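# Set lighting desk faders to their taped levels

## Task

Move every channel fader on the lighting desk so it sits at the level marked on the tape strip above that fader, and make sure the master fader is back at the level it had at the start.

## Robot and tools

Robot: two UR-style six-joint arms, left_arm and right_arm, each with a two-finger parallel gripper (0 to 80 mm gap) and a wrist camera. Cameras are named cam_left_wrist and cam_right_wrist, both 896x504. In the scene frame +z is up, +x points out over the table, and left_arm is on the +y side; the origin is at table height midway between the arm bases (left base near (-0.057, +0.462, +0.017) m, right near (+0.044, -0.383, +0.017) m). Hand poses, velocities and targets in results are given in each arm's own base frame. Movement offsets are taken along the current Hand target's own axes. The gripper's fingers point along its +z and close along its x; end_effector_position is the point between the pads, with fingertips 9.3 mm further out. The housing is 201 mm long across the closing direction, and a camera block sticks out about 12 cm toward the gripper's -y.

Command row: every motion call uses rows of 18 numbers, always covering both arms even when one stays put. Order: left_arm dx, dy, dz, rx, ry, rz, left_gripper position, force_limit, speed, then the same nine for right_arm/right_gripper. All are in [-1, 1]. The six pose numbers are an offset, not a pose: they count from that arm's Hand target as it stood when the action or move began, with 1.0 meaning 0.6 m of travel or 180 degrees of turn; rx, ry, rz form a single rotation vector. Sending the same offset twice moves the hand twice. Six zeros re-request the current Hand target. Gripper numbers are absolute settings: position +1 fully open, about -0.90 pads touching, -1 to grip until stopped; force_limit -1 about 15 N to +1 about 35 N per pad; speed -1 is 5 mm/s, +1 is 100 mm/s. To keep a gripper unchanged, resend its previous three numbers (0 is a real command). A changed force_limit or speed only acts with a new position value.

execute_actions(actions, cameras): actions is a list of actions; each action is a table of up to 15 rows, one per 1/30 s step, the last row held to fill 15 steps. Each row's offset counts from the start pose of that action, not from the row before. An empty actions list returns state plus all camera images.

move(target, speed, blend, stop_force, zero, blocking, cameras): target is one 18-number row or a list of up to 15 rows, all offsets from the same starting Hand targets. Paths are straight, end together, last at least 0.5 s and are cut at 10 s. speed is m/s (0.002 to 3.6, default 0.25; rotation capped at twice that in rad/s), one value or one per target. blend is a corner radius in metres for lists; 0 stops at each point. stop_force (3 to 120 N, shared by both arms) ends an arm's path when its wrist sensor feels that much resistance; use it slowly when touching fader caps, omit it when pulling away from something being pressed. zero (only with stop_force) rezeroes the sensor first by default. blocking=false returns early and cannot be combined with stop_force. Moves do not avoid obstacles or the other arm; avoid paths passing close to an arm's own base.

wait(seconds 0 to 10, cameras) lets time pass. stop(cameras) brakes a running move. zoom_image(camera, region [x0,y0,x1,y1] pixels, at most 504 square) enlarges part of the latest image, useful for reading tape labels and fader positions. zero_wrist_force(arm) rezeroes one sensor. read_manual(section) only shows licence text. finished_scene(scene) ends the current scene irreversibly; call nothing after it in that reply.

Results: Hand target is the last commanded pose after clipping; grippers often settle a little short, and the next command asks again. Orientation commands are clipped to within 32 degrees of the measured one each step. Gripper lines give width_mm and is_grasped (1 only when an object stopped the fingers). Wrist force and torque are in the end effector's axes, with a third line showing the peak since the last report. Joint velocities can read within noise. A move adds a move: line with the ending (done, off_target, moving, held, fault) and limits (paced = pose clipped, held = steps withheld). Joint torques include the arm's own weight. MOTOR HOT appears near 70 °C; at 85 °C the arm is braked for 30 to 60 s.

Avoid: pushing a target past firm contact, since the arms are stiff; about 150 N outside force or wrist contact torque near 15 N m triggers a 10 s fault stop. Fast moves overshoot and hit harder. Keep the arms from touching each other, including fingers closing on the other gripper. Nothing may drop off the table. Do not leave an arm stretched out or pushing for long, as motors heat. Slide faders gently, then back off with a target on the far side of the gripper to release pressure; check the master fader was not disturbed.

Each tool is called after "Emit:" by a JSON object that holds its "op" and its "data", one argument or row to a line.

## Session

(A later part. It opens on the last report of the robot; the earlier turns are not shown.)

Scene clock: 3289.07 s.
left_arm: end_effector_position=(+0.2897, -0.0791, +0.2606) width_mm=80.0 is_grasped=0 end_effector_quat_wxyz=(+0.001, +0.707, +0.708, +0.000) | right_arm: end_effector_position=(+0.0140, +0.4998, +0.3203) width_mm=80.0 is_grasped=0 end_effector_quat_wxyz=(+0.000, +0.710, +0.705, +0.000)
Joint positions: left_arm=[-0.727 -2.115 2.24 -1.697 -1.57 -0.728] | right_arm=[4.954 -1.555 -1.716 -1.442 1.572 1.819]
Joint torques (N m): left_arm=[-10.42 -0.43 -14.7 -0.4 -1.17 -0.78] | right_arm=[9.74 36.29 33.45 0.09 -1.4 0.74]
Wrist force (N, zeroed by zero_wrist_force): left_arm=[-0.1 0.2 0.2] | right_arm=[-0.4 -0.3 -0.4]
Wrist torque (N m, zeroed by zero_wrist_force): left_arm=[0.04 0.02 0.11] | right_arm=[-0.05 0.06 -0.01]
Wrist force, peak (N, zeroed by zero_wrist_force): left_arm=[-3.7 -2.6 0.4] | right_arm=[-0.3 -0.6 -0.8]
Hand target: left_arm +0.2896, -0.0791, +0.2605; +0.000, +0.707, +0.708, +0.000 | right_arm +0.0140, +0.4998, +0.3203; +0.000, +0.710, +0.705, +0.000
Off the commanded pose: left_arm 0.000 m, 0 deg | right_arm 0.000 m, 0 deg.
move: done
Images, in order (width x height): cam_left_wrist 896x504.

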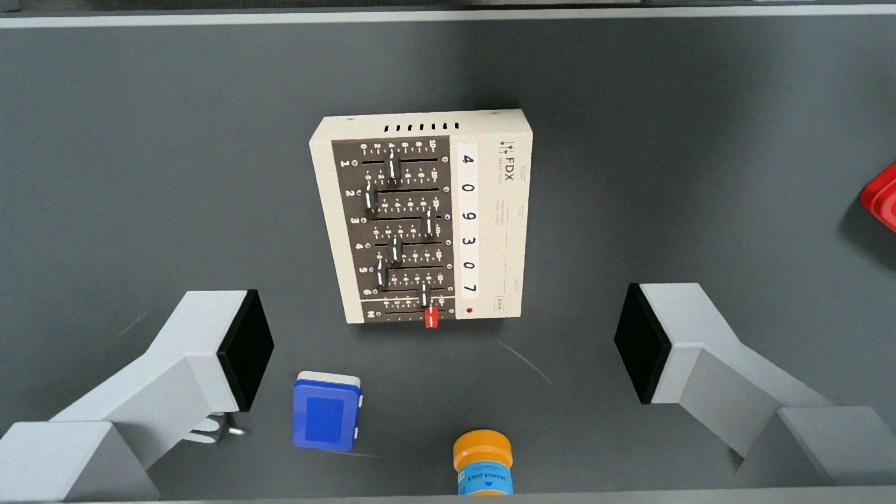

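Emit:
{"op": "move", "data": {
  "target": [
    [-0.0437,0.0918,0.3097,0,0,-0.0107,1,-1,1,0,0,0,0,0,0,1,-1,1],
    [-0.0437,0.1218,0.3097,0,0,-0.0107,1,-1,1,0,0,0,0,0,0,1,-1,1]
  ],
  "speed": [0.3,0.12],
  "blend": [0.01,0],
  "cameras": ["cam_left_wrist"]
}}

Emit:
{"op": "zoom_image", "data": {
  "camera": "cam_left_wrist",
  "region": [300, 140, 580, 300]
}}

Emit:
{"op": "zoom_image", "data": {
  "camera": "cam_left_wrist",
  "region": [320, 290, 560, 500]
}}

Scene clock: 3318.33 s.
left_arm: end_effector_position=(+0.3627, -0.1053, +0.0747) width_mm=80.0 is_grasped=0 end_effector_quat_wxyz=(+0.000, +0.695, +0.719, +0.000) | right_arm: end_effector_position=(+0.0140, +0.4998, +0.3203) width_mm=80.0 is_grasped=0 end_effector_quat_wxyz=(+0.000, +0.710, +0.705, +0.000)
Joint positions: left_arm=[-0.643 -1.58 2.435 -2.427 -1.571 -0.678] | right_arm=[4.954 -1.555 -1.716 -1.442 1.572 1.819]
Joint torques (N m): left_arm=[2.43 -9.55 -25.85 -4.45 -0.83 1.36] | right_arm=[9.34 35.04 34.29 -0.01 -1.31 0.57]
Wrist force (N, zeroed by zero_wrist_force): left_arm=[-0.4 0.0 0.3] | right_arm=[0.0 -0.2 -0.9]
Wrist torque (N m, zeroed by zero_wrist_force): left_arm=[-0.02 0.02 0.01] | right_arm=[-0.04 0.01 -0.01]
Wrist force, peak (N, zeroed by zero_wrist_force): left_arm=[-0.3 -1.0 3.7] | right_arm=[-0.3 -0.4 -1.1]
Hand target: left_arm +0.3628, -0.1053, +0.0748; +0.000, +0.695, +0.719, +0.000 | right_arm +0.0140, +0.4998, +0.3203; +0.000, +0.710, +0.705, +0.000
Off the commanded pose: left_arm 0.000 m, 0 deg | right_arm 0.000 m, 0 deg.
move: done; blend cut to 0.009 m at target 1
Images, in order (width x height): cam_left_wrist 896x504.

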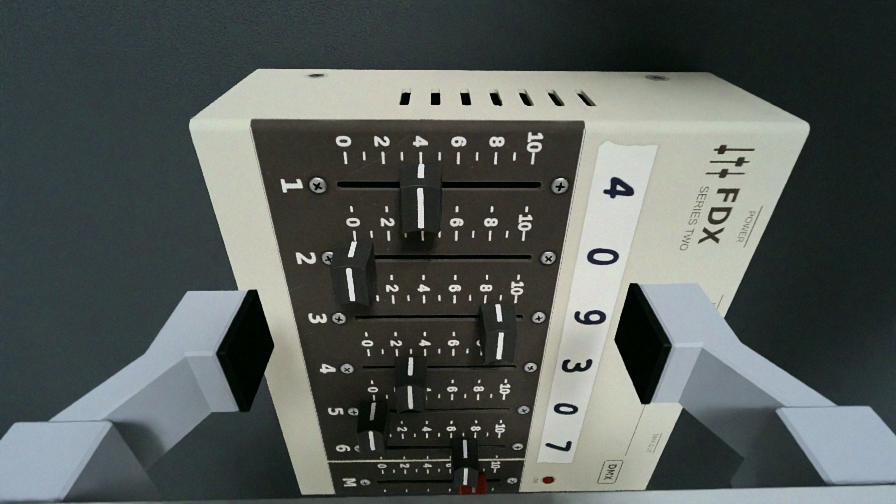

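Scaled by 1.800 from the camera's 896x504 image, which has a finer 1280x720 frame.

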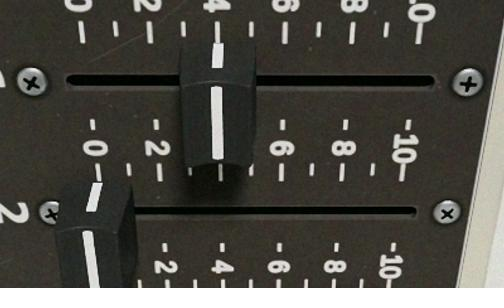

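Scaled by 2.100 from the camera's 896x504 image, which has a finer 1280x720 frame.

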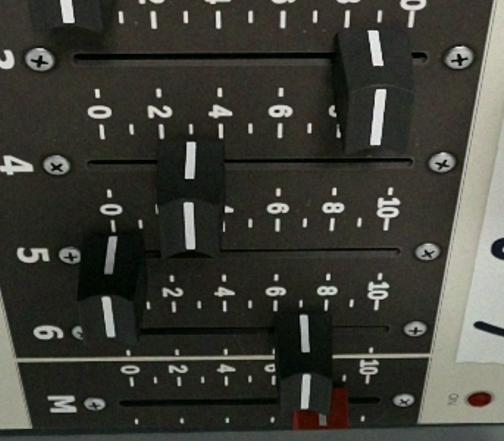

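Emit:
{"op": "move", "data": {
  "target": [
    [-0.0014,-0.0345,0.035,0,0,0.0029,0.55,-1,1,0,0,0,0,0,0,1,-1,1],
    [-0.0014,-0.0345,0.035,0,0,0.0029,-1,-1,1,0,0,0,0,0,0,1,-1,1],
    [-0.0014,-0.0345,0.035,0,0,0.0029,1,-1,1,0,0,0,0,0,0,1,-1,1],
    [0.0135,0.0023,0.035,0,0,0.0029,1,-1,1,0,0,0,0,0,0,1,-1,1],
    [0.0287,0.0023,0.035,0,0,0.0029,-1,-1,1,0,0,0,0,0,0,1,-1,1],
    [0.0287,0.0023,0.035,0,0,0.0029,1,-1,1,0,0,0,0,0,0,1,-1,1],
    [-0.0249,0.0391,0.035,0,0,0.0029,1,-1,1,0,0,0,0,0,0,1,-1,1],
    [-0.0401,0.0391,0.035,0,0,0.0029,-1,-1,1,0,0,0,0,0,0,1,-1,1],
    [-0.0401,0.0391,0.035,0,0,0.0029,0.55,-1,1,0,0,0,0,0,0,1,-1,1]
  ],
  "speed": 0.2,
  "blend": [0,0,0,0.01,0,0,0.01,0,0],
  "blocking": false
}}

Scene clock: 3352.13 s.
left_arm: end_effector_position=(+0.3424, -0.1068, +0.0541) width_mm=61.1 is_grasped=0 end_effector_quat_wxyz=(+0.000, +0.698, +0.716, +0.000) end_effector_velocity=(-0.022, -0.003, -0.024) end_effector_angular_velocity=(-0.003, -0.003, -0.009) | right_arm: end_effector_position=(+0.0140, +0.4998, +0.3203) width_mm=80.0 is_grasped=0 end_effector_quat_wxyz=(+0.000, +0.710, +0.705, +0.000)
Joint positions: left_arm=[-0.683 -1.567 2.506 -2.511 -1.571 -0.709] | right_arm=[4.954 -1.555 -1.716 -1.442 1.572 1.819]
Joint velocities: left_arm=[-0.049 0.026 0.079 -0.11 -0.001 -0.04] | right_arm=[within noise]
Joint torques (N m): left_arm=[-11.1 -8.22 -9.71 -4.55 -0.62 -1.88] | right_arm=[9.93 35.38 33.39 0.09 -1.24 0.25]
Wrist force (N, zeroed by zero_wrist_force): left_arm=[-0.4 -0.6 1.0] | right_arm=[-0.3 -0.6 -0.5]
Wrist torque (N m, zeroed by zero_wrist_force): left_arm=[-0.07 0.03 0.13] | right_arm=[-0.09 0.05 -0.01]
Wrist force, peak (N, zeroed by zero_wrist_force): left_arm=[-0.4 -0.6 1.0] | right_arm=[-0.3 -0.5 -1.0]
Hand target: left_arm +0.3422, -0.1069, +0.0538; +0.000, +0.698, +0.716, +0.000 | right_arm +0.0140, +0.4998, +0.3203; +0.000, +0.710, +0.705, +0.000
Tool commands: left_gripper/position=+0.55 left_gripper/force_limit=-1.0 left_gripper/speed=+1.0 right_gripper/position=+1.0 right_gripper/force_limit=-1.0 right_gripper/speed=+1.0
Off the commanded pose: left_arm 0.050 m, 0 deg | right_arm 0.000 m, 0 deg.
move: running; path passed 1 of 9 targets; target 2's new numbers were not sent; target 3's new numbers were not sent; target 5's new numbers were not sent; target 6's new numbers were not sent; target 8's new numbers were not sent; target 9's new numbers were not sent

Emit:
{"op": "wait", "data": {
  "seconds": 10
}}

Emit:
{"op": "move", "data": {
  "target": [
    [0.0456,0.0368,0,0,0,0,0.55,-1,1,0,0,0,0,0,0,1,-1,1],
    [0.0456,0.0368,0,0,0,0,-1,-1,1,0,0,0,0,0,0,1,-1,1],
    [0.0456,0.0368,0,0,0,0,1,-1,1,0,0,0,0,0,0,1,-1,1],
    [0.0532,0.0736,0,0,0,0,1,-1,1,0,0,0,0,0,0,1,-1,1],
    [0.0684,0.0736,0,0,0,0,-1,-1,1,0,0,0,0,0,0,1,-1,1],
    [0.0684,0.0736,0,0,0,0,0.75,-1,1,0,0,0,0,0,0,1,-1,1],
    [0.0152,0.1104,0,0,0,0,-1,-1,1,0,0,0,0,0,0,1,-1,1],
    [0.0152,0.1104,0,0,0,0,0.2,-1,1,0,0,0,0,0,0,1,-1,1]
  ],
  "speed": 0.2,
  "blend": [0,0,0,0.01,0,0,0,0]
}}

Emit:
{"op": "move", "data": {
  "target": [
    [0,0,-0.035,0,0,0,1,-1,1,0,0,0,0,0,0,1,-1,1],
    [0.0228,-0.1772,-0.035,0,0,0,1,-1,1,0,0,0,0,0,0,1,-1,1],
    [0.0228,-0.1472,-0.035,0,0,0,1,-1,1,0,0,0,0,0,0,1,-1,1]
  ],
  "speed": [0.2,0.3,0.12],
  "blend": [0.01,0,0],
  "cameras": ["cam_left_wrist"]
}}

Emit:
{"op": "zoom_image", "data": {
  "camera": "cam_left_wrist",
  "region": [300, 140, 580, 300]
}}

Emit:
{"op": "zoom_image", "data": {
  "camera": "cam_left_wrist",
  "region": [320, 290, 560, 500]
}}

Scene clock: 3367.50 s.
left_arm: end_effector_position=(+0.3871, -0.1286, +0.0538) width_mm=61.1 is_grasped=0 end_effector_quat_wxyz=(+0.000, +0.698, +0.716, +0.000) | right_arm: end_effector_position=(+0.0140, +0.4998, +0.3203) width_mm=80.0 is_grasped=0 end_effector_quat_wxyz=(+0.000, +0.710, +0.705, +0.000)
Joint positions: left_arm=[-0.654 -1.451 2.38 -2.5 -1.571 -0.68] | right_arm=[4.954 -1.555 -1.716 -1.442 1.572 1.819]
Joint torques (N m): left_arm=[3.15 -25.19 -23.61 -4.32 1.89 -1.7] | right_arm=[9.01 35.48 33.24 0.01 -0.58 -0.37]
Wrist force (N, zeroed by zero_wrist_force): left_arm=[-0.3 0.0 0.5] | right_arm=[-0.5 -0.1 -0.5]
Wrist torque (N m, zeroed by zero_wrist_force): left_arm=[0.00 0.03 0.11] | right_arm=[-0.03 0.06 -0.02]
Wrist force, peak (N, zeroed by zero_wrist_force): left_arm=[0.1 -2.3 -0.3] | right_arm=[-0.5 -0.4 -1.0]
Hand target: left_arm +0.3871, -0.1286, +0.0538; +0.000, +0.698, +0.716, +0.000 | right_arm +0.0140, +0.4998, +0.3203; +0.000, +0.710, +0.705, +0.000
Tool commands: left_gripper/position=+0.55 left_gripper/force_limit=-1.0 left_gripper/speed=+1.0 right_gripper/position=+1.0 right_gripper/force_limit=-1.0 right_gripper/speed=+1.0
Off the commanded pose: left_arm 0.000 m, 0 deg | right_arm 0.000 m, 0 deg.
earlier move: done; blend cut to 0.0046 m at target 4, 0.0046 m at target 7
wait: 0.00 of 10 s (the move ended)

Scene clock: 3374.73 s.
left_arm: end_effector_position=(+0.4531, -0.1177, +0.0538) width_mm=46.4 is_grasped=0 end_effector_quat_wxyz=(+0.000, +0.698, +0.716, +0.000) | right_arm: end_effector_position=(+0.0140, +0.4998, +0.3203) width_mm=80.0 is_grasped=0 end_effector_quat_wxyz=(+0.000, +0.710, +0.705, +0.000)
Joint positions: left_arm=[-0.543 -1.329 2.218 -2.461 -1.571 -0.569] | right_arm=[4.954 -1.555 -1.716 -1.442 1.572 1.819]
Joint torques (N m): left_arm=[9.77 -34.47 -20.09 -3.59 1.92 1.39] | right_arm=[9.86 34.54 34.17 -0.05 -0.23 -0.81]
Wrist force (N, zeroed by zero_wrist_force): left_arm=[0.1 -0.1 0.4] | right_arm=[-0.2 -0.4 -0.5]
Wrist torque (N m, zeroed by zero_wrist_force): left_arm=[-0.02 -0.01 0.11] | right_arm=[-0.06 0.04 0.00]
Wrist force, peak (N, zeroed by zero_wrist_force): left_arm=[-1.7 0.9 0.8] | right_arm=[-0.3 -0.2 -1.0]
Hand target: left_arm +0.4531, -0.1177, +0.0539; +0.000, +0.698, +0.716, +0.000 | right_arm +0.0140, +0.4998, +0.3203; +0.000, +0.710, +0.705, +0.000
Off the commanded pose: left_arm 0.000 m, 0 deg | right_arm 0.000 m, 0 deg.
move: done; blend cut to 0.0046 m at target 4

Scene clock: 3376.23 s.
left_arm: end_effector_position=(+0.3644, -0.1063, +0.0748) width_mm=80.0 is_grasped=0 end_effector_quat_wxyz=(+0.000, +0.698, +0.716, +0.000) | right_arm: end_effector_position=(+0.0140, +0.4998, +0.3203) width_mm=80.0 is_grasped=0 end_effector_quat_wxyz=(+0.000, +0.710, +0.705, +0.000)
Joint positions: left_arm=[-0.643 -1.575 2.43 -2.427 -1.571 -0.669] | right_arm=[4.954 -1.555 -1.716 -1.442 1.572 1.819]
Joint torques (N m): left_arm=[3.98 -8.06 -24.38 -2.26 -1.69 1.4] | right_arm=[9.31 34.99 33.48 0.26 -0.29 -0.92]
Wrist force (N, zeroed by zero_wrist_force): left_arm=[-0.5 0.1 0.3] | right_arm=[-0.1 -0.3 -0.7]
Wrist torque (N m, zeroed by zero_wrist_force): left_arm=[0.00 0.03 0.01] | right_arm=[-0.06 0.02 -0.02]
Wrist force, peak (N, zeroed by zero_wrist_force): left_arm=[-0.5 2.8 -2.1] | right_arm=[-0.2 -0.3 -1.0]
Hand target: left_arm +0.3644, -0.1063, +0.0748; +0.000, +0.698, +0.716, +0.000 | right_arm +0.0140, +0.4998, +0.3203; +0.000, +0.710, +0.705, +0.000
Off the commanded pose: left_arm 0.000 m, 0 deg | right_arm 0.000 m, 0 deg.
move: done
Images, in order (width x height): cam_left_wrist 896x504.

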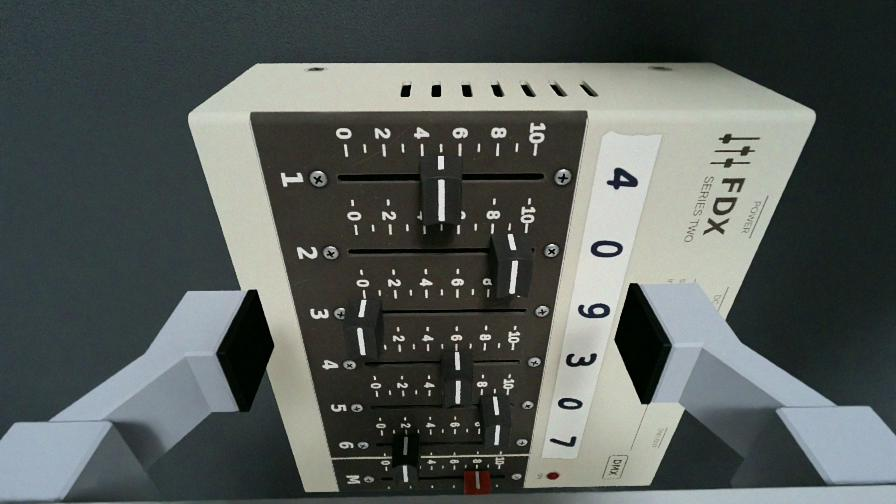

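Scaled by 1.800 from the camera's 896x504 image, which has a finer 1280x720 frame.

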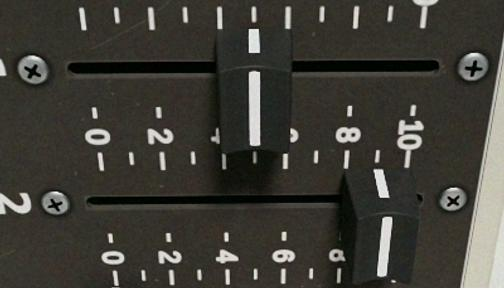

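Scaled by 2.100 from the camera's 896x504 image, which has a finer 1280x720 frame.

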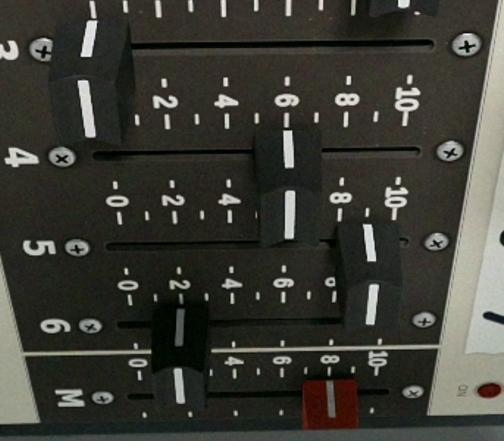

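Emit:
{"op": "move", "data": {
  "target": [
    [-0.0082,-0.038,0.035,0,0,0,0.33,-1,1,0,0,0,0,0,0,1,-1,1],
    [-0.0082,-0.038,0.035,0,0,0,-1,-1,1,0,0,0,0,0,0,1,-1,1],
    [-0.0082,-0.038,0.035,0,0,0,1,-1,1,0,0,0,0,0,0,1,-1,1],
    [-0.0234,-0.0012,0.035,0,0,0,1,-1,1,0,0,0,0,0,0,1,-1,1],
    [-0.0386,-0.0012,0.035,0,0,0,-1,-1,1,0,0,0,0,0,0,1,-1,1],
    [-0.0386,-0.0012,0.035,0,0,0,1,-1,1,0,0,0,0,0,0,1,-1,1],
    [0.0146,0.0356,0.035,0,0,0,1,-1,1,0,0,0,0,0,0,1,-1,1],
    [0.0275,0.0356,0.035,0,0,0,-1,-1,1,0,0,0,0,0,0,1,-1,1],
    [0.0275,0.0356,0.035,0,0,0,0.5,-1,1,0,0,0,0,0,0,1,-1,1]
  ],
  "speed": 0.2,
  "blend": [0,0,0,0.01,0,0,0.01,0,0],
  "blocking": false
}}

Scene clock: 3415.53 s.
left_arm: end_effector_position=(+0.3420, -0.1117, +0.0541) width_mm=51.9 is_grasped=0 end_effector_quat_wxyz=(+0.000, +0.698, +0.716, +0.000) end_effector_velocity=(-0.025, -0.008, -0.024) end_effector_angular_velocity=(-0.003, -0.003, +0.001) | right_arm: end_effector_position=(+0.0140, +0.4998, +0.3203) width_mm=80.0 is_grasped=0 end_effector_quat_wxyz=(+0.000, +0.710, +0.705, +0.000)
Joint positions: left_arm=[-0.695 -1.564 2.504 -2.511 -1.571 -0.721] | right_arm=[4.954 -1.555 -1.716 -1.442 1.572 1.819]
Joint velocities: left_arm=[-0.065 0.022 0.082 -0.108 0 -0.066] | right_arm=[within noise]
Joint torques (N m): left_arm=[-8.88 -8.64 -9.62 -4.77 0.36 -1.93] | right_arm=[9.86 36.22 33.53 0.19 0.02 -1.2]
Wrist force (N, zeroed by zero_wrist_force): left_arm=[-0.4 -0.6 0.8] | right_arm=[-0.1 -0.4 -0.8]
Wrist torque (N m, zeroed by zero_wrist_force): left_arm=[-0.07 0.02 0.14] | right_arm=[-0.07 0.02 -0.01]
Wrist force, peak (N, zeroed by zero_wrist_force): left_arm=[-0.4 -0.7 0.9] | right_arm=[-0.1 -0.7 -0.7]
Hand target: left_arm +0.3418, -0.1119, +0.0538; +0.000, +0.698, +0.716, +0.000 | right_arm +0.0140, +0.4998, +0.3203; +0.000, +0.710, +0.705, +0.000
Tool commands: left_gripper/position=+0.33 left_gripper/force_limit=-1.0 left_gripper/speed=+1.0 right_gripper/position=+1.0 right_gripper/force_limit=-1.0 right_gripper/speed=+1.0
Off the commanded pose: left_arm 0.049 m, 0 deg | right_arm 0.000 m, 0 deg.
move: running; path passed 1 of 9 targets; target 2's new numbers were not sent; target 3's new numbers were not sent; target 5's new numbers were not sent; target 6's new numbers were not sent; target 8's new numbers were not sent; target 9's new numbers were not sent

Emit:
{"op": "wait", "data": {
  "seconds": 10
}}

Emit:
{"op": "move", "data": {
  "target": [
    [-0.0433,0.0368,0,0,0,0,0.5,-1,1,0,0,0,0,0,0,1,-1,1],
    [-0.0433,0.0368,0,0,0,0,-1,-1,1,0,0,0,0,0,0,1,-1,1],
    [-0.0433,0.0368,0,0,0,0,1,-1,1,0,0,0,0,0,0,1,-1,1],
    [-0.0509,0.0736,0,0,0,0,1,-1,1,0,0,0,0,0,0,1,-1,1],
    [-0.0661,0.0736,0,0,0,0,-1,-1,1,0,0,0,0,0,0,1,-1,1],
    [-0.0661,0.0736,0,0,0,0,0.75,-1,1,0,0,0,0,0,0,1,-1,1],
    [-0.0129,0.1104,0,0,0,0,-1,-1,1,0,0,0,0,0,0,1,-1,1],
    [-0.0129,0.1104,0,0,0,0,0.2,-1,1,0,0,0,0,0,0,1,-1,1]
  ],
  "speed": 0.2,
  "blend": [0,0,0,0.01,0,0,0,0]
}}

Emit:
{"op": "move", "data": {
  "target": [
    [0,0,-0.035,0,0,0,1,-1,1,0,0,0,0,0,0,1,-1,1],
    [-0.0152,-0.1772,-0.035,0,0,0,1,-1,1,0,0,0,0,0,0,1,-1,1],
    [-0.0152,-0.1472,-0.035,0,0,0,1,-1,1,0,0,0,0,0,0,1,-1,1]
  ],
  "speed": [0.2,0.3,0.12],
  "blend": [0.01,0,0],
  "cameras": ["cam_left_wrist"]
}}

Emit:
{"op": "zoom_image", "data": {
  "camera": "cam_left_wrist",
  "region": [300, 140, 580, 300]
}}

Emit:
{"op": "zoom_image", "data": {
  "camera": "cam_left_wrist",
  "region": [320, 290, 560, 500]
}}

Scene clock: 3423.20 s.
left_arm: end_effector_position=(+0.3854, -0.0893, +0.0538) width_mm=59.0 is_grasped=0 end_effector_quat_wxyz=(+0.000, +0.698, +0.716, +0.000) | right_arm: end_effector_position=(+0.0140, +0.4998, +0.3203) width_mm=80.0 is_grasped=0 end_effector_quat_wxyz=(+0.000, +0.710, +0.705, +0.000)
Joint positions: left_arm=[-0.571 -1.478 2.412 -2.505 -1.571 -0.597] | right_arm=[4.954 -1.555 -1.716 -1.442 1.572 1.819]
Joint torques (N m): left_arm=[8.39 -12.44 -25.78 -3.81 -1.61 1.39] | right_arm=[9.81 34.78 32.43 0.38 0.26 -1.11]
Wrist force (N, zeroed by zero_wrist_force): left_arm=[0.0 0.3 0.3] | right_arm=[-0.4 -0.5 -0.8]
Wrist torque (N m, zeroed by zero_wrist_force): left_arm=[0.03 -0.01 0.01] | right_arm=[-0.08 0.05 -0.01]
Wrist force, peak (N, zeroed by zero_wrist_force): left_arm=[-1.4 -1.1 0.2] | right_arm=[-0.1 -0.6 -1.0]
Hand target: left_arm +0.3854, -0.0893, +0.0538; +0.000, +0.698, +0.716, +0.000 | right_arm +0.0140, +0.4998, +0.3203; +0.000, +0.710, +0.705, +0.000
Tool commands: left_gripper/position=+0.5 left_gripper/force_limit=-1.0 left_gripper/speed=+1.0 right_gripper/position=+1.0 right_gripper/force_limit=-1.0 right_gripper/speed=+1.0
Off the commanded pose: left_arm 0.000 m, 0 deg | right_arm 0.000 m, 0 deg.
earlier move: done; blend cut to 0.0046 m at target 4, 0.0039 m at target 7
wait: 0.00 of 10 s (the move ended)

Scene clock: 3430.40 s.
left_arm: end_effector_position=(+0.4518, -0.0953, +0.0538) width_mm=46.4 is_grasped=0 end_effector_quat_wxyz=(+0.000, +0.698, +0.716, +0.000) | right_arm: end_effector_position=(+0.0140, +0.4998, +0.3203) width_mm=80.0 is_grasped=0 end_effector_quat_wxyz=(+0.000, +0.710, +0.705, +0.000)
Joint positions: left_arm=[-0.501 -1.341 2.236 -2.466 -1.571 -0.527] | right_arm=[4.954 -1.555 -1.716 -1.442 1.572 1.819]
Joint torques (N m): left_arm=[2.52 -34 -7.3 -4.08 -1.64 1.44] | right_arm=[9.18 35.56 32.54 0.42 0.74 -1.16]
Wrist force (N, zeroed by zero_wrist_force): left_arm=[0.0 0.0 0.3] | right_arm=[-0.1 -0.2 -0.5]
Wrist torque (N m, zeroed by zero_wrist_force): left_arm=[0.02 0.00 0.01] | right_arm=[-0.04 0.02 -0.02]
Wrist force, peak (N, zeroed by zero_wrist_force): left_arm=[1.6 -0.5 -0.6] | right_arm=[-0.4 -0.7 -0.9]
Hand target: left_arm +0.4518, -0.0953, +0.0538; +0.000, +0.698, +0.716, +0.000 | right_arm +0.0140, +0.4998, +0.3203; +0.000, +0.710, +0.705, +0.000
Off the commanded pose: left_arm 0.000 m, 0 deg | right_arm 0.000 m, 0 deg.
move: done; blend cut to 0.0046 m at target 4

Scene clock: 3431.90 s.
left_arm: end_effector_position=(+0.3637, -0.1067, +0.0748) width_mm=80.0 is_grasped=0 end_effector_quat_wxyz=(+0.000, +0.698, +0.716, +0.000) | right_arm: end_effector_position=(+0.0140, +0.4998, +0.3203) width_mm=80.0 is_grasped=0 end_effector_quat_wxyz=(+0.000, +0.710, +0.705, +0.000)
Joint positions: left_arm=[-0.645 -1.576 2.432 -2.427 -1.571 -0.671] | right_arm=[4.954 -1.555 -1.716 -1.442 1.572 1.819]
Joint torques (N m): left_arm=[3.96 -10.08 -24.03 -2.17 -1.68 1.35] | right_arm=[10.09 35.42 33.13 0.05 0.8 -1.17]
Wrist force (N, zeroed by zero_wrist_force): left_arm=[-0.2 0.1 0.1] | right_arm=[-0.1 -0.3 -0.6]
Wrist torque (N m, zeroed by zero_wrist_force): left_arm=[0.00 0.00 0.01] | right_arm=[-0.05 0.02 -0.02]
Wrist force, peak (N, zeroed by zero_wrist_force): left_arm=[0.3 3.1 -2.3] | right_arm=[-0.2 -0.4 -0.9]
Hand target: left_arm +0.3637, -0.1067, +0.0748; +0.000, +0.698, +0.716, +0.000 | right_arm +0.0140, +0.4998, +0.3203; +0.000, +0.710, +0.705, +0.000
Off the commanded pose: left_arm 0.000 m, 0 deg | right_arm 0.000 m, 0 deg.
move: done
Images, in order (width x height): cam_left_wrist 896x504.

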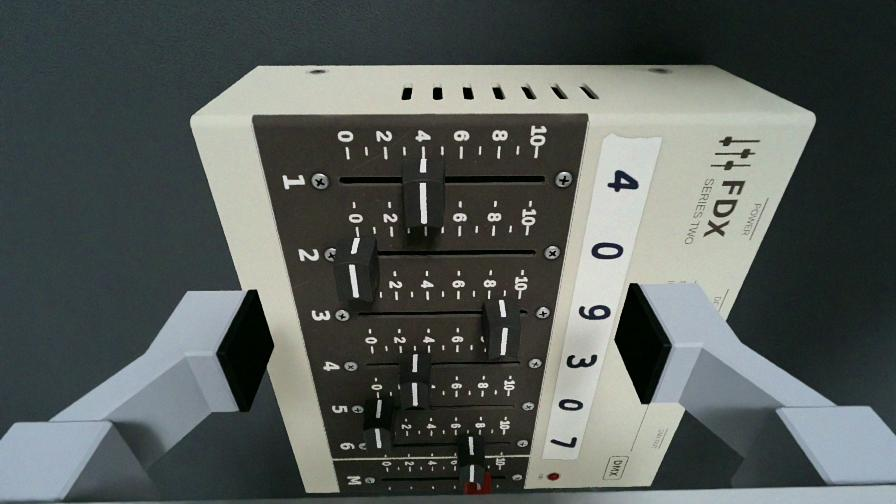

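Scaled by 1.800 from the camera's 896x504 image, which has a finer 1280x720 frame.

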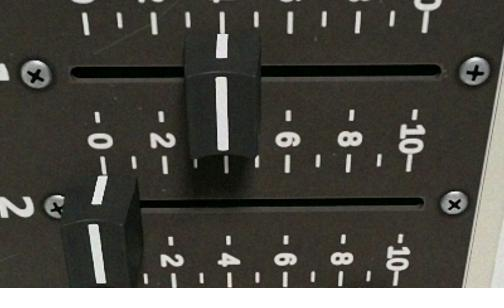

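Scaled by 2.100 from the camera's 896x504 image, which has a finer 1280x720 frame.

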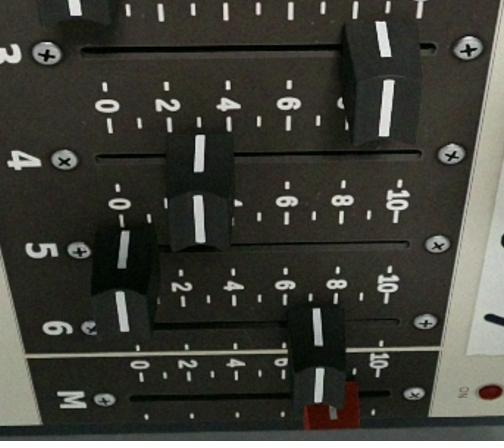

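Emit:
{"op": "zoom_image", "data": {
  "camera": "cam_left_wrist",
  "region": [340, 380, 440, 480]
}}

Emit:
{"op": "zoom_image", "data": {
  "camera": "cam_left_wrist",
  "region": [320, 220, 420, 320]
}}

Emit:
{"op": "zoom_image", "data": {
  "camera": "cam_left_wrist",
  "region": [460, 280, 560, 380]
}}

Scaled by 5.040 from the camera's 896x504 image, which has a finer 1280x720 frame.

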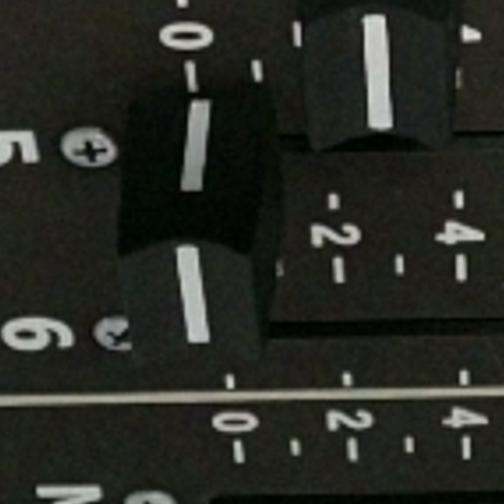

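Scaled by 5.040 from the camera's 896x504 image, which has a finer 1280x720 frame.

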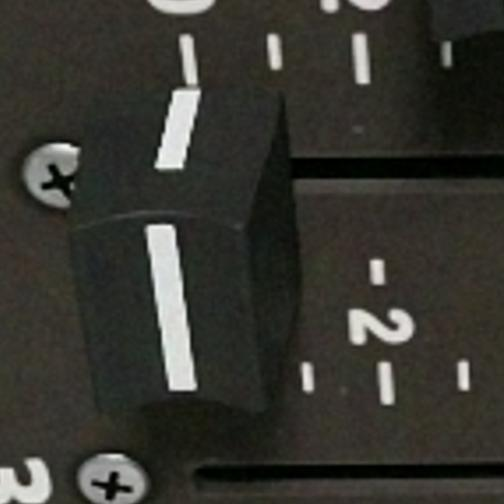

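Scaled by 5.040 from the camera's 896x504 image, which has a finer 1280x720 frame.

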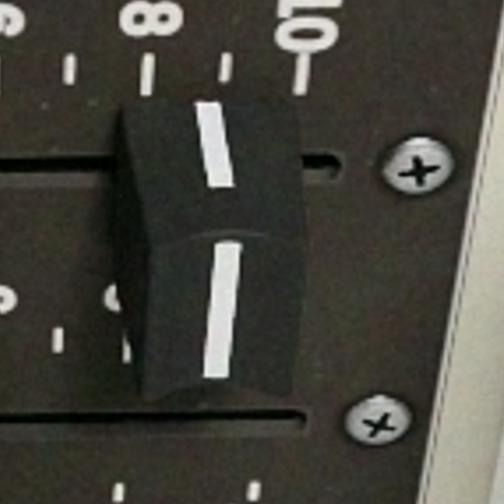

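Emit:
{"op": "zoom_image", "data": {
  "camera": "cam_left_wrist",
  "region": [420, 400, 520, 500]
}}

Emit:
{"op": "zoom_image", "data": {
  "camera": "cam_left_wrist",
  "region": [340, 400, 540, 500]
}}

Scaled by 5.040 from the camera's 896x504 image, which has a finer 1280x720 frame.

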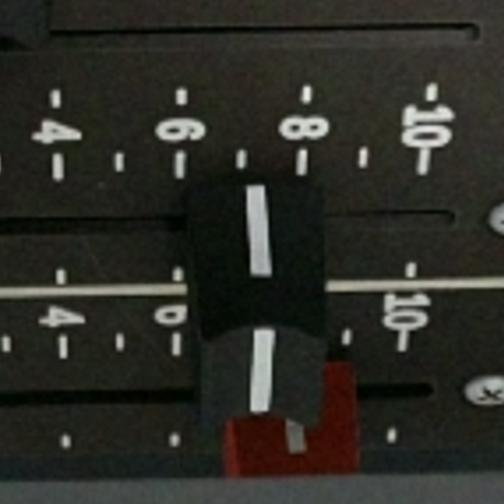

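Scaled by 2.520 from the camera's 896x504 image, which has a finer 1280x720 frame.

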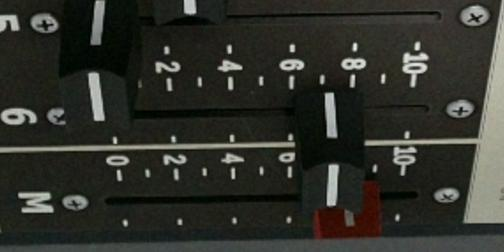

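Emit:
{"op": "move", "data": {
  "target": [
    [0.06,0,0,0,0,0,1,-1,1,0,0,0,0,0,0,1,-1,1],
    [0,0,0,0,0,0,1,-1,1,0,0,0,0,0,0,1,-1,1]
  ],
  "speed": 0.2,
  "cameras": ["cam_left_wrist"]
}}

Emit:
{"op": "zoom_image", "data": {
  "camera": "cam_left_wrist",
  "region": [300, 140, 580, 300]
}}

Emit:
{"op": "move", "data": {
  "target": [
    [-0.06,0,0,0,0,0,1,-1,1,0,0,0,0,0,0,1,-1,1],
    [0,0,0,0,0,0,1,-1,1,0,0,0,0,0,0,1,-1,1]
  ],
  "speed": 0.2,
  "cameras": ["cam_left_wrist"]
}}

Emit:
{"op": "zoom_image", "data": {
  "camera": "cam_left_wrist",
  "region": [300, 140, 580, 300]
}}

Scene clock: 3539.30 s.
left_arm: end_effector_position=(+0.3637, -0.1066, +0.0748) width_mm=80.0 is_grasped=0 end_effector_quat_wxyz=(+0.000, +0.698, +0.716, +0.000) end_effector_velocity=(+0.000, +0.000, +0.000) end_effector_angular_velocity=(+0.001, +0.000, +0.006) | right_arm: end_effector_position=(+0.0140, +0.4998, +0.3203) width_mm=80.0 is_grasped=0 end_effector_quat_wxyz=(+0.000, +0.710, +0.705, +0.000)
Joint positions: left_arm=[-0.645 -1.576 2.432 -2.427 -1.571 -0.67] | right_arm=[4.954 -1.555 -1.716 -1.442 1.572 1.819]
Joint velocities: left_arm=[0 0.001 0 0 0 -0.006] | right_arm=[within noise]
Joint torques (N m): left_arm=[-11.71 -17.99 -10.45 -4.71 1.66 -1.76] | right_arm=[8.35 34.64 33.42 0.06 1.02 -1.31]
Wrist force (N, zeroed by zero_wrist_force): left_arm=[-0.4 0.1 0.3] | right_arm=[-0.4 -0.3 -0.5]
Wrist torque (N m, zeroed by zero_wrist_force): left_arm=[-0.01 0.02 0.12] | right_arm=[-0.05 0.05 -0.01]
Wrist force, peak (N, zeroed by zero_wrist_force): left_arm=[-2.7 0.2 0.0] | right_arm=[-0.5 -0.3 -0.9]
Hand target: left_arm +0.3637, -0.1067, +0.0748; +0.000, +0.698, +0.716, +0.000 | right_arm +0.0140, +0.4998, +0.3203; +0.000, +0.710, +0.705, +0.000
Off the commanded pose: left_arm 0.000 m, 0 deg | right_arm 0.000 m, 0 deg.
move: done
Images, in order (width x height): cam_left_wrist 896x504.

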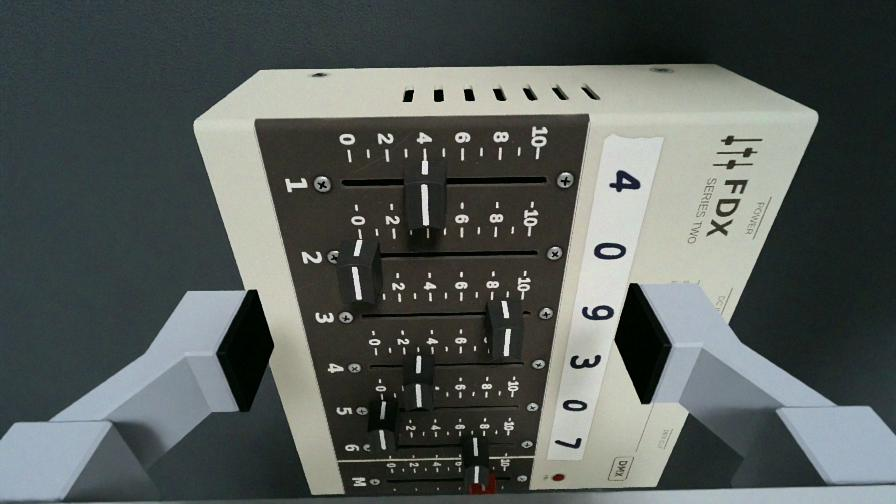

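Scaled by 1.800 from the camera's 896x504 image, which has a finer 1280x720 frame.

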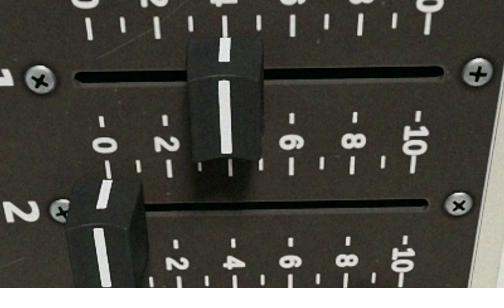

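Scene clock: 3540.57 s.
left_arm: end_effector_position=(+0.3637, -0.1068, +0.0748) width_mm=80.0 is_grasped=0 end_effector_quat_wxyz=(+0.000, +0.698, +0.716, +0.000) | right_arm: end_effector_position=(+0.0140, +0.4998, +0.3203) width_mm=80.0 is_grasped=0 end_effector_quat_wxyz=(+0.000, +0.710, +0.705, +0.000)
Joint positions: left_arm=[-0.645 -1.576 2.431 -2.427 -1.571 -0.671] | right_arm=[4.954 -1.555 -1.716 -1.442 1.572 1.819]
Joint torques (N m): left_arm=[11.05 -19.39 -15.91 -0.3 -1.93 1.36] | right_arm=[9.99 36.22 32.77 0.18 1.26 -1.08]
Wrist force (N, zeroed by zero_wrist_force): left_arm=[-0.3 0.0 0.3] | right_arm=[-0.5 -0.4 -0.5]
Wrist torque (N m, zeroed by zero_wrist_force): left_arm=[-0.01 0.01 0.01] | right_arm=[-0.07 0.06 -0.01]
Wrist force, peak (N, zeroed by zero_wrist_force): left_arm=[-2.6 0.0 0.7] | right_arm=[-0.4 -0.4 -0.9]
Hand target: left_arm +0.3637, -0.1067, +0.0748; +0.000, +0.698, +0.716, +0.000 | right_arm +0.0140, +0.4998, +0.3203; +0.000, +0.710, +0.705, +0.000
Off the commanded pose: left_arm 0.000 m, 0 deg | right_arm 0.000 m, 0 deg.
move: done
Images, in order (width x height): cam_left_wrist 896x504.

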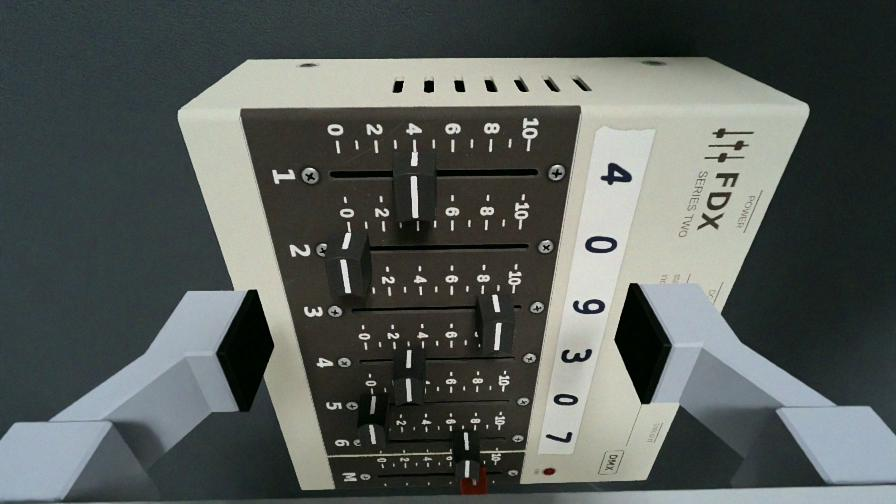

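Scaled by 1.800 from the camera's 896x504 image, which has a finer 1280x720 frame.

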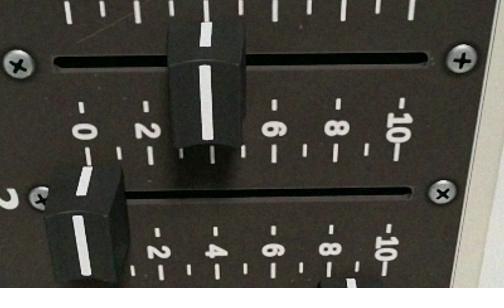

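Emit:
{"op": "move", "data": {
  "target": [
    [0.06,0,0,0,0,0,1,-1,1,0,0,0,0,0,0,1,-1,1],
    [0,0,0,0,0,0,1,-1,1,0,0,0,0,0,0,1,-1,1]
  ],
  "speed": 0.12,
  "cameras": ["cam_left_wrist"]
}}

Emit:
{"op": "zoom_image", "data": {
  "camera": "cam_left_wrist",
  "region": [300, 140, 580, 300]
}}

Emit:
{"op": "move", "data": {
  "target": [
    [-0.06,0,0,0,0,0,1,-1,1,0,0,0,0,0,0,1,-1,1],
    [0,0,0,0,0,0,1,-1,1,0,0,0,0,0,0,1,-1,1]
  ],
  "speed": 0.12,
  "cameras": ["cam_left_wrist"]
}}

Emit:
{"op": "zoom_image", "data": {
  "camera": "cam_left_wrist",
  "region": [300, 140, 580, 300]
}}

Scene clock: 3559.60 s.
left_arm: end_effector_position=(+0.3638, -0.1067, +0.0748) width_mm=80.0 is_grasped=0 end_effector_quat_wxyz=(+0.000, +0.698, +0.716, +0.000) | right_arm: end_effector_position=(+0.0140, +0.4998, +0.3203) width_mm=80.0 is_grasped=0 end_effector_quat_wxyz=(+0.000, +0.710, +0.705, +0.000)
Joint positions: left_arm=[-0.645 -1.576 2.431 -2.427 -1.571 -0.67] | right_arm=[4.954 -1.555 -1.716 -1.442 1.572 1.819]
Joint torques (N m): left_arm=[-8.7 -22.39 -6 -4.18 2.01 -1.48] | right_arm=[9.45 34.52 32.55 0.43 1.17 -1.08]
Wrist force (N, zeroed by zero_wrist_force): left_arm=[-0.3 -0.1 0.4] | right_arm=[-0.3 0.0 -0.7]
Wrist torque (N m, zeroed by zero_wrist_force): left_arm=[-0.03 0.01 0.11] | right_arm=[-0.02 0.03 -0.01]
Wrist force, peak (N, zeroed by zero_wrist_force): left_arm=[-1.8 0.1 0.5] | right_arm=[-0.5 -0.4 -1.0]
Hand target: left_arm +0.3637, -0.1067, +0.0748; +0.000, +0.698, +0.716, +0.000 | right_arm +0.0140, +0.4998, +0.3203; +0.000, +0.710, +0.705, +0.000
Off the commanded pose: left_arm 0.000 m, 0 deg | right_arm 0.000 m, 0 deg.
move: done
Images, in order (width x height): cam_left_wrist 896x504.

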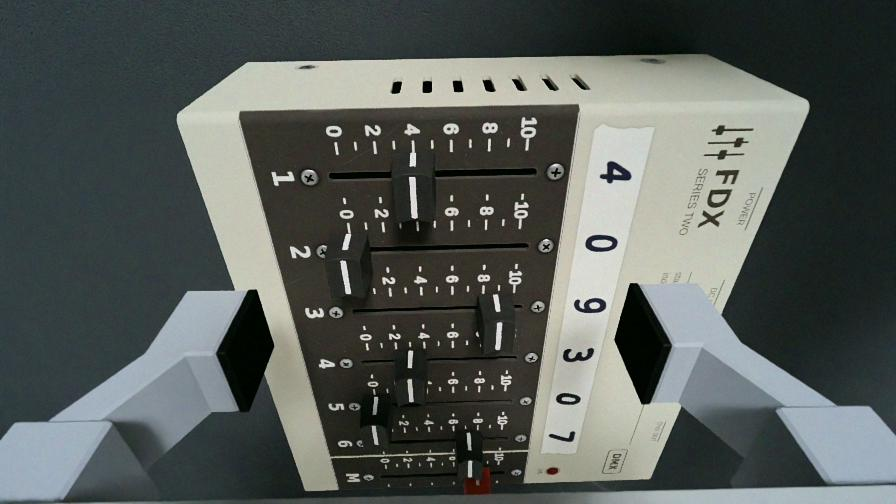

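Scaled by 1.800 from the camera's 896x504 image, which has a finer 1280x720 frame.

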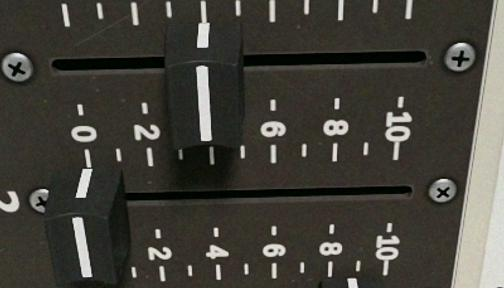

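Scene clock: 3560.93 s.
left_arm: end_effector_position=(+0.3637, -0.1067, +0.0748) width_mm=80.0 is_grasped=0 end_effector_quat_wxyz=(+0.000, +0.698, +0.716, +0.000) | right_arm: end_effector_position=(+0.0140, +0.4998, +0.3203) width_mm=80.0 is_grasped=0 end_effector_quat_wxyz=(+0.000, +0.710, +0.705, +0.000)
Joint positions: left_arm=[-0.645 -1.576 2.432 -2.427 -1.571 -0.671] | right_arm=[4.954 -1.555 -1.716 -1.442 1.572 1.819]
Joint torques (N m): left_arm=[5.27 -11.68 -26.23 -0.32 -1.48 0.81] | right_arm=[9.93 34.24 32.57 0.6 1.29 -1.11]
Wrist force (N, zeroed by zero_wrist_force): left_arm=[-0.5 -0.1 0.3] | right_arm=[-0.1 -0.1 -0.4]
Wrist torque (N m, zeroed by zero_wrist_force): left_arm=[-0.03 0.03 0.01] | right_arm=[-0.03 0.01 -0.01]
Wrist force, peak (N, zeroed by zero_wrist_force): left_arm=[-1.6 0.1 0.5] | right_arm=[-0.2 -0.5 -0.9]
Hand target: left_arm +0.3637, -0.1067, +0.0748; +0.000, +0.698, +0.716, +0.000 | right_arm +0.0140, +0.4998, +0.3203; +0.000, +0.710, +0.705, +0.000
Off the commanded pose: left_arm 0.000 m, 0 deg | right_arm 0.000 m, 0 deg.
move: done
Images, in order (width x height): cam_left_wrist 896x504.

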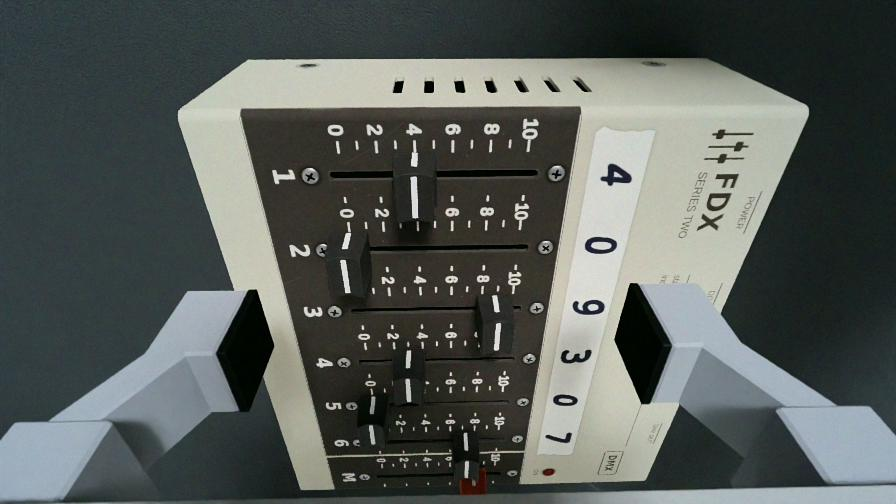

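Scaled by 1.800 from the camera's 896x504 image, which has a finer 1280x720 frame.

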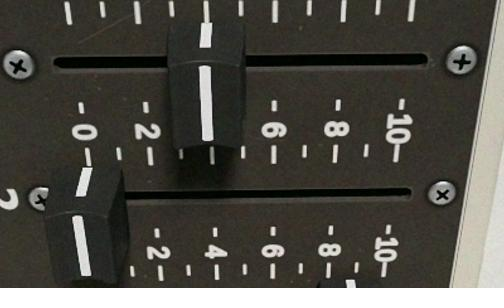

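Emit:
{"op": "move", "data": {
  "target": [
    [0.0038,-0.0396,0.035,0,0,0,0.85,-1,1,0,0,0,0,0,0,1,-1,1],
    [0.0266,-0.0396,0.035,0,0,0,-1,-1,1,0,0,0,0,0,0,1,-1,1],
    [0.0266,-0.0396,0.035,0,0,0,1,-1,1,0,0,0,0,0,0,1,-1,1],
    [-0.0038,-0.0396,0.035,0,0,0,1,-1,1,0,0,0,0,0,0,1,-1,1],
    [0.0114,-0.0028,0.035,0,0,0,1,-1,1,0,0,0,0,0,0,1,-1,1],
    [0.019,-0.0028,0.035,0,0,0,-1,-1,1,0,0,0,0,0,0,1,-1,1],
    [0.019,-0.0028,0.035,0,0,0,1,-1,1,0,0,0,0,0,0,1,-1,1],
    [-0.0266,0.034,0.035,0,0,0,-1,-1,1,0,0,0,0,0,0,1,-1,1],
    [-0.0266,0.034,0.035,0,0,0,1,-1,1,0,0,0,0,0,0,1,-1,1]
  ],
  "speed": 0.12,
  "blend": [0.005,0,0,0.005,0.005,0,0,0,0],
  "blocking": false
}}

Emit:
{"op": "wait", "data": {
  "seconds": 10
}}

Scene clock: 3604.40 s.
left_arm: end_effector_position=(+0.3390, -0.0953, +0.0532) width_mm=73.7 is_grasped=0 end_effector_quat_wxyz=(+0.000, +0.698, +0.716, +0.000) end_effector_velocity=(+0.006, +0.093, +0.006) end_effector_angular_velocity=(-0.008, -0.017, -0.001) | right_arm: end_effector_position=(+0.0140, +0.4998, +0.3203) width_mm=80.0 is_grasped=0 end_effector_quat_wxyz=(+0.000, +0.710, +0.705, +0.000)
Joint positions: left_arm=[-0.662 -1.58 2.524 -2.516 -1.571 -0.688] | right_arm=[4.954 -1.555 -1.716 -1.442 1.572 1.819]
Joint velocities: left_arm=[0.234 -0.075 0.055 0.002 0.004 0.235] | right_arm=[within noise]
Joint torques (N m): left_arm=[9.11 -21.93 -8.2 -0.36 1.84 2.2] | right_arm=[9.04 35.45 33.13 0.32 1.6 -0.98]
Wrist force (N, zeroed by zero_wrist_force): left_arm=[-0.1 -0.3 0.8] | right_arm=[-0.3 -0.1 -0.6]
Wrist torque (N m, zeroed by zero_wrist_force): left_arm=[-0.04 -0.01 0.12] | right_arm=[-0.04 0.03 -0.01]
Wrist force, peak (N, zeroed by zero_wrist_force): left_arm=[-1.5 -1.2 1.4] | right_arm=[-0.3 -0.3 -1.0]
Hand target: left_arm +0.3396, -0.0914, +0.0538; +0.000, +0.698, +0.716, +0.000 | right_arm +0.0140, +0.4998, +0.3203; +0.000, +0.710, +0.705, +0.000
Tool commands: left_gripper/position=+0.85 left_gripper/force_limit=-1.0 left_gripper/speed=+1.0 right_gripper/position=+1.0 right_gripper/force_limit=-1.0 right_gripper/speed=+1.0
Off the commanded pose: left_arm 0.053 m, 0 deg | right_arm 0.000 m, 0 deg.
move: running; path passed 1 of 9 targets; target 2's new numbers were not sent; target 3's new numbers were not sent; target 6's new numbers were not sent; target 7's new numbers were not sent; target 8's new numbers were not sent; target 9's new numbers were not sent

Scene clock: 3611.77 s.
left_arm: end_effector_position=(+0.3845, -0.1222, +0.0538) width_mm=80.0 is_grasped=0 end_effector_quat_wxyz=(+0.000, +0.698, +0.716, +0.000) | right_arm: end_effector_position=(+0.0140, +0.4998, +0.3203) width_mm=80.0 is_grasped=0 end_effector_quat_wxyz=(+0.000, +0.710, +0.705, +0.000)
Joint positions: left_arm=[-0.644 -1.461 2.391 -2.502 -1.571 -0.67] | right_arm=[4.954 -1.555 -1.716 -1.442 1.572 1.819]
Joint torques (N m): left_arm=[9.41 -14.4 -23.31 -4.36 2.01 1.35] | right_arm=[8.79 35.15 32.44 0.53 1.79 -1.04]
Wrist force (N, zeroed by zero_wrist_force): left_arm=[-0.4 -0.1 0.3] | right_arm=[-0.4 -0.6 -0.6]
Wrist torque (N m, zeroed by zero_wrist_force): left_arm=[0.00 0.05 0.11] | right_arm=[-0.09 0.06 -0.01]
Wrist force, peak (N, zeroed by zero_wrist_force): left_arm=[-2.6 -1.5 0.2] | right_arm=[-0.3 -0.5 -1.0]
Hand target: left_arm +0.3845, -0.1222, +0.0538; +0.000, +0.698, +0.716, +0.000 | right_arm +0.0140, +0.4998, +0.3203; +0.000, +0.710, +0.705, +0.000
Tool commands: left_gripper/position=+1.0 left_gripper/force_limit=-1.0 left_gripper/speed=+1.0 right_gripper/position=+1.0 right_gripper/force_limit=-1.0 right_gripper/speed=+1.0
Off the commanded pose: left_arm 0.000 m, 0 deg | right_arm 0.000 m, 0 deg.
earlier move: done; blend cut to 0.0023 m at target 5
wait: 7.37 of 10 s (the move ended)

Emit:
{"op": "move", "data": {
  "target": [
    [0.0608,0.0368,0,0,0,0,1,-1,1,0,0,0,0,0,0,1,-1,1],
    [0.0608,0.0368,0,0,0,0,-1,-1,1,0,0,0,0,0,0,1,-1,1],
    [0.0608,0.0368,0,0,0,0,1,-1,1,0,0,0,0,0,0,1,-1,1],
    [0.0152,0.0368,0,0,0,0,1,-1,1,0,0,0,0,0,0,1,-1,1],
    [0.038,0.0736,0,0,0,0,-1,-1,1,0,0,0,0,0,0,1,-1,1],
    [0.038,0.0736,0,0,0,0,0.9,-1,1,0,0,0,0,0,0,1,-1,1],
    [-0.0076,0.1104,0,0,0,0,-1,-1,1,0,0,0,0,0,0,1,-1,1],
    [-0.0076,0.1104,0,0,0,0,0.2,-1,1,0,0,0,0,0,0,1,-1,1]
  ],
  "speed": 0.12,
  "blend": [0,0,0,0.005,0,0,0,0]
}}

Emit:
{"op": "move", "data": {
  "target": [
    [0,0,-0.035,0,0,0,1,-1,1,0,0,0,0,0,0,1,-1,1],
    [0.0304,-0.1772,-0.035,0,0,0,1,-1,1,0,0,0,0,0,0,1,-1,1],
    [0.0304,-0.1472,-0.035,0,0,0,1,-1,1,0,0,0,0,0,0,1,-1,1]
  ],
  "speed": 0.12,
  "blend": [0.01,0,0],
  "cameras": ["cam_left_wrist"]
}}

Emit:
{"op": "zoom_image", "data": {
  "camera": "cam_left_wrist",
  "region": [300, 140, 580, 300]
}}

Emit:
{"op": "zoom_image", "data": {
  "camera": "cam_left_wrist",
  "region": [320, 290, 560, 500]
}}

Scene clock: 3632.77 s.
left_arm: end_effector_position=(+0.4509, -0.1250, +0.0539) width_mm=46.4 is_grasped=0 end_effector_quat_wxyz=(+0.000, +0.698, +0.716, +0.000) | right_arm: end_effector_position=(+0.0140, +0.4998, +0.3203) width_mm=80.0 is_grasped=0 end_effector_quat_wxyz=(+0.000, +0.710, +0.705, +0.000)
Joint positions: left_arm=[-0.559 -1.329 2.219 -2.461 -1.571 -0.585] | right_arm=[4.954 -1.555 -1.716 -1.442 1.572 1.819]
Joint torques (N m): left_arm=[9.4 -29.65 -24.84 -3.82 1.94 1.45] | right_arm=[9.4 35.53 31.85 0.4 1.97 -1.15]
Wrist force (N, zeroed by zero_wrist_force): left_arm=[0.0 -0.2 0.0] | right_arm=[-0.2 -0.3 -0.5]
Wrist torque (N m, zeroed by zero_wrist_force): left_arm=[-0.03 0.01 0.10] | right_arm=[-0.06 0.03 -0.01]
Wrist force, peak (N, zeroed by zero_wrist_force): left_arm=[-2.9 -1.8 0.3] | right_arm=[-0.3 -0.4 -1.0]
Hand target: left_arm +0.4509, -0.1250, +0.0539; +0.000, +0.698, +0.716, +0.000 | right_arm +0.0140, +0.4998, +0.3203; +0.000, +0.710, +0.705, +0.000
Off the commanded pose: left_arm 0.000 m, 0 deg | right_arm 0.000 m, 0 deg.
move: done

Scene clock: 3634.77 s.
left_arm: end_effector_position=(+0.3620, -0.1090, +0.0748) width_mm=80.0 is_grasped=0 end_effector_quat_wxyz=(+0.000, +0.698, +0.716, +0.000) | right_arm: end_effector_position=(+0.0140, +0.4998, +0.3203) width_mm=80.0 is_grasped=0 end_effector_quat_wxyz=(+0.000, +0.710, +0.705, +0.000)
Joint positions: left_arm=[-0.653 -1.579 2.434 -2.427 -1.571 -0.679] | right_arm=[4.954 -1.555 -1.716 -1.442 1.572 1.819]
Joint torques (N m): left_arm=[4.54 -7.79 -23.96 -2.02 -1.62 1.3] | right_arm=[8.27 34.71 32.58 0.47 1.92 -1.1]
Wrist force (N, zeroed by zero_wrist_force): left_arm=[-0.4 0.0 0.2] | right_arm=[-0.1 -0.3 -0.3]
Wrist torque (N m, zeroed by zero_wrist_force): left_arm=[-0.01 0.02 0.00] | right_arm=[-0.05 0.02 -0.01]
Wrist force, peak (N, zeroed by zero_wrist_force): left_arm=[-0.3 2.0 0.2] | right_arm=[-0.3 -0.2 -1.0]
Hand target: left_arm +0.3621, -0.1090, +0.0748; +0.000, +0.698, +0.716, +0.000 | right_arm +0.0140, +0.4998, +0.3203; +0.000, +0.710, +0.705, +0.000
Off the commanded pose: left_arm 0.000 m, 0 deg | right_arm 0.000 m, 0 deg.
move: done
Images, in order (width x height): cam_left_wrist 896x504.

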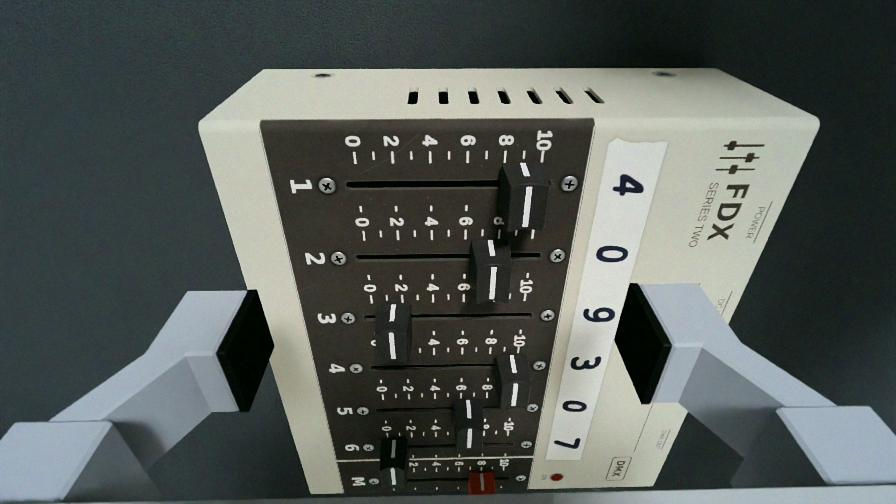

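Scaled by 1.800 from the camera's 896x504 image, which has a finer 1280x720 frame.

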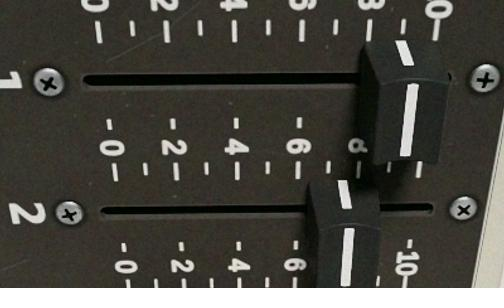

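Scaled by 2.100 from the camera's 896x504 image, which has a finer 1280x720 frame.

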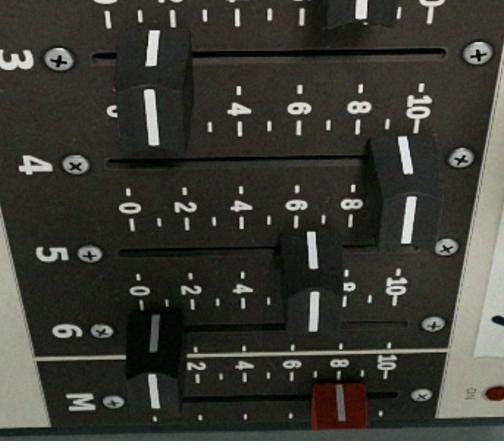

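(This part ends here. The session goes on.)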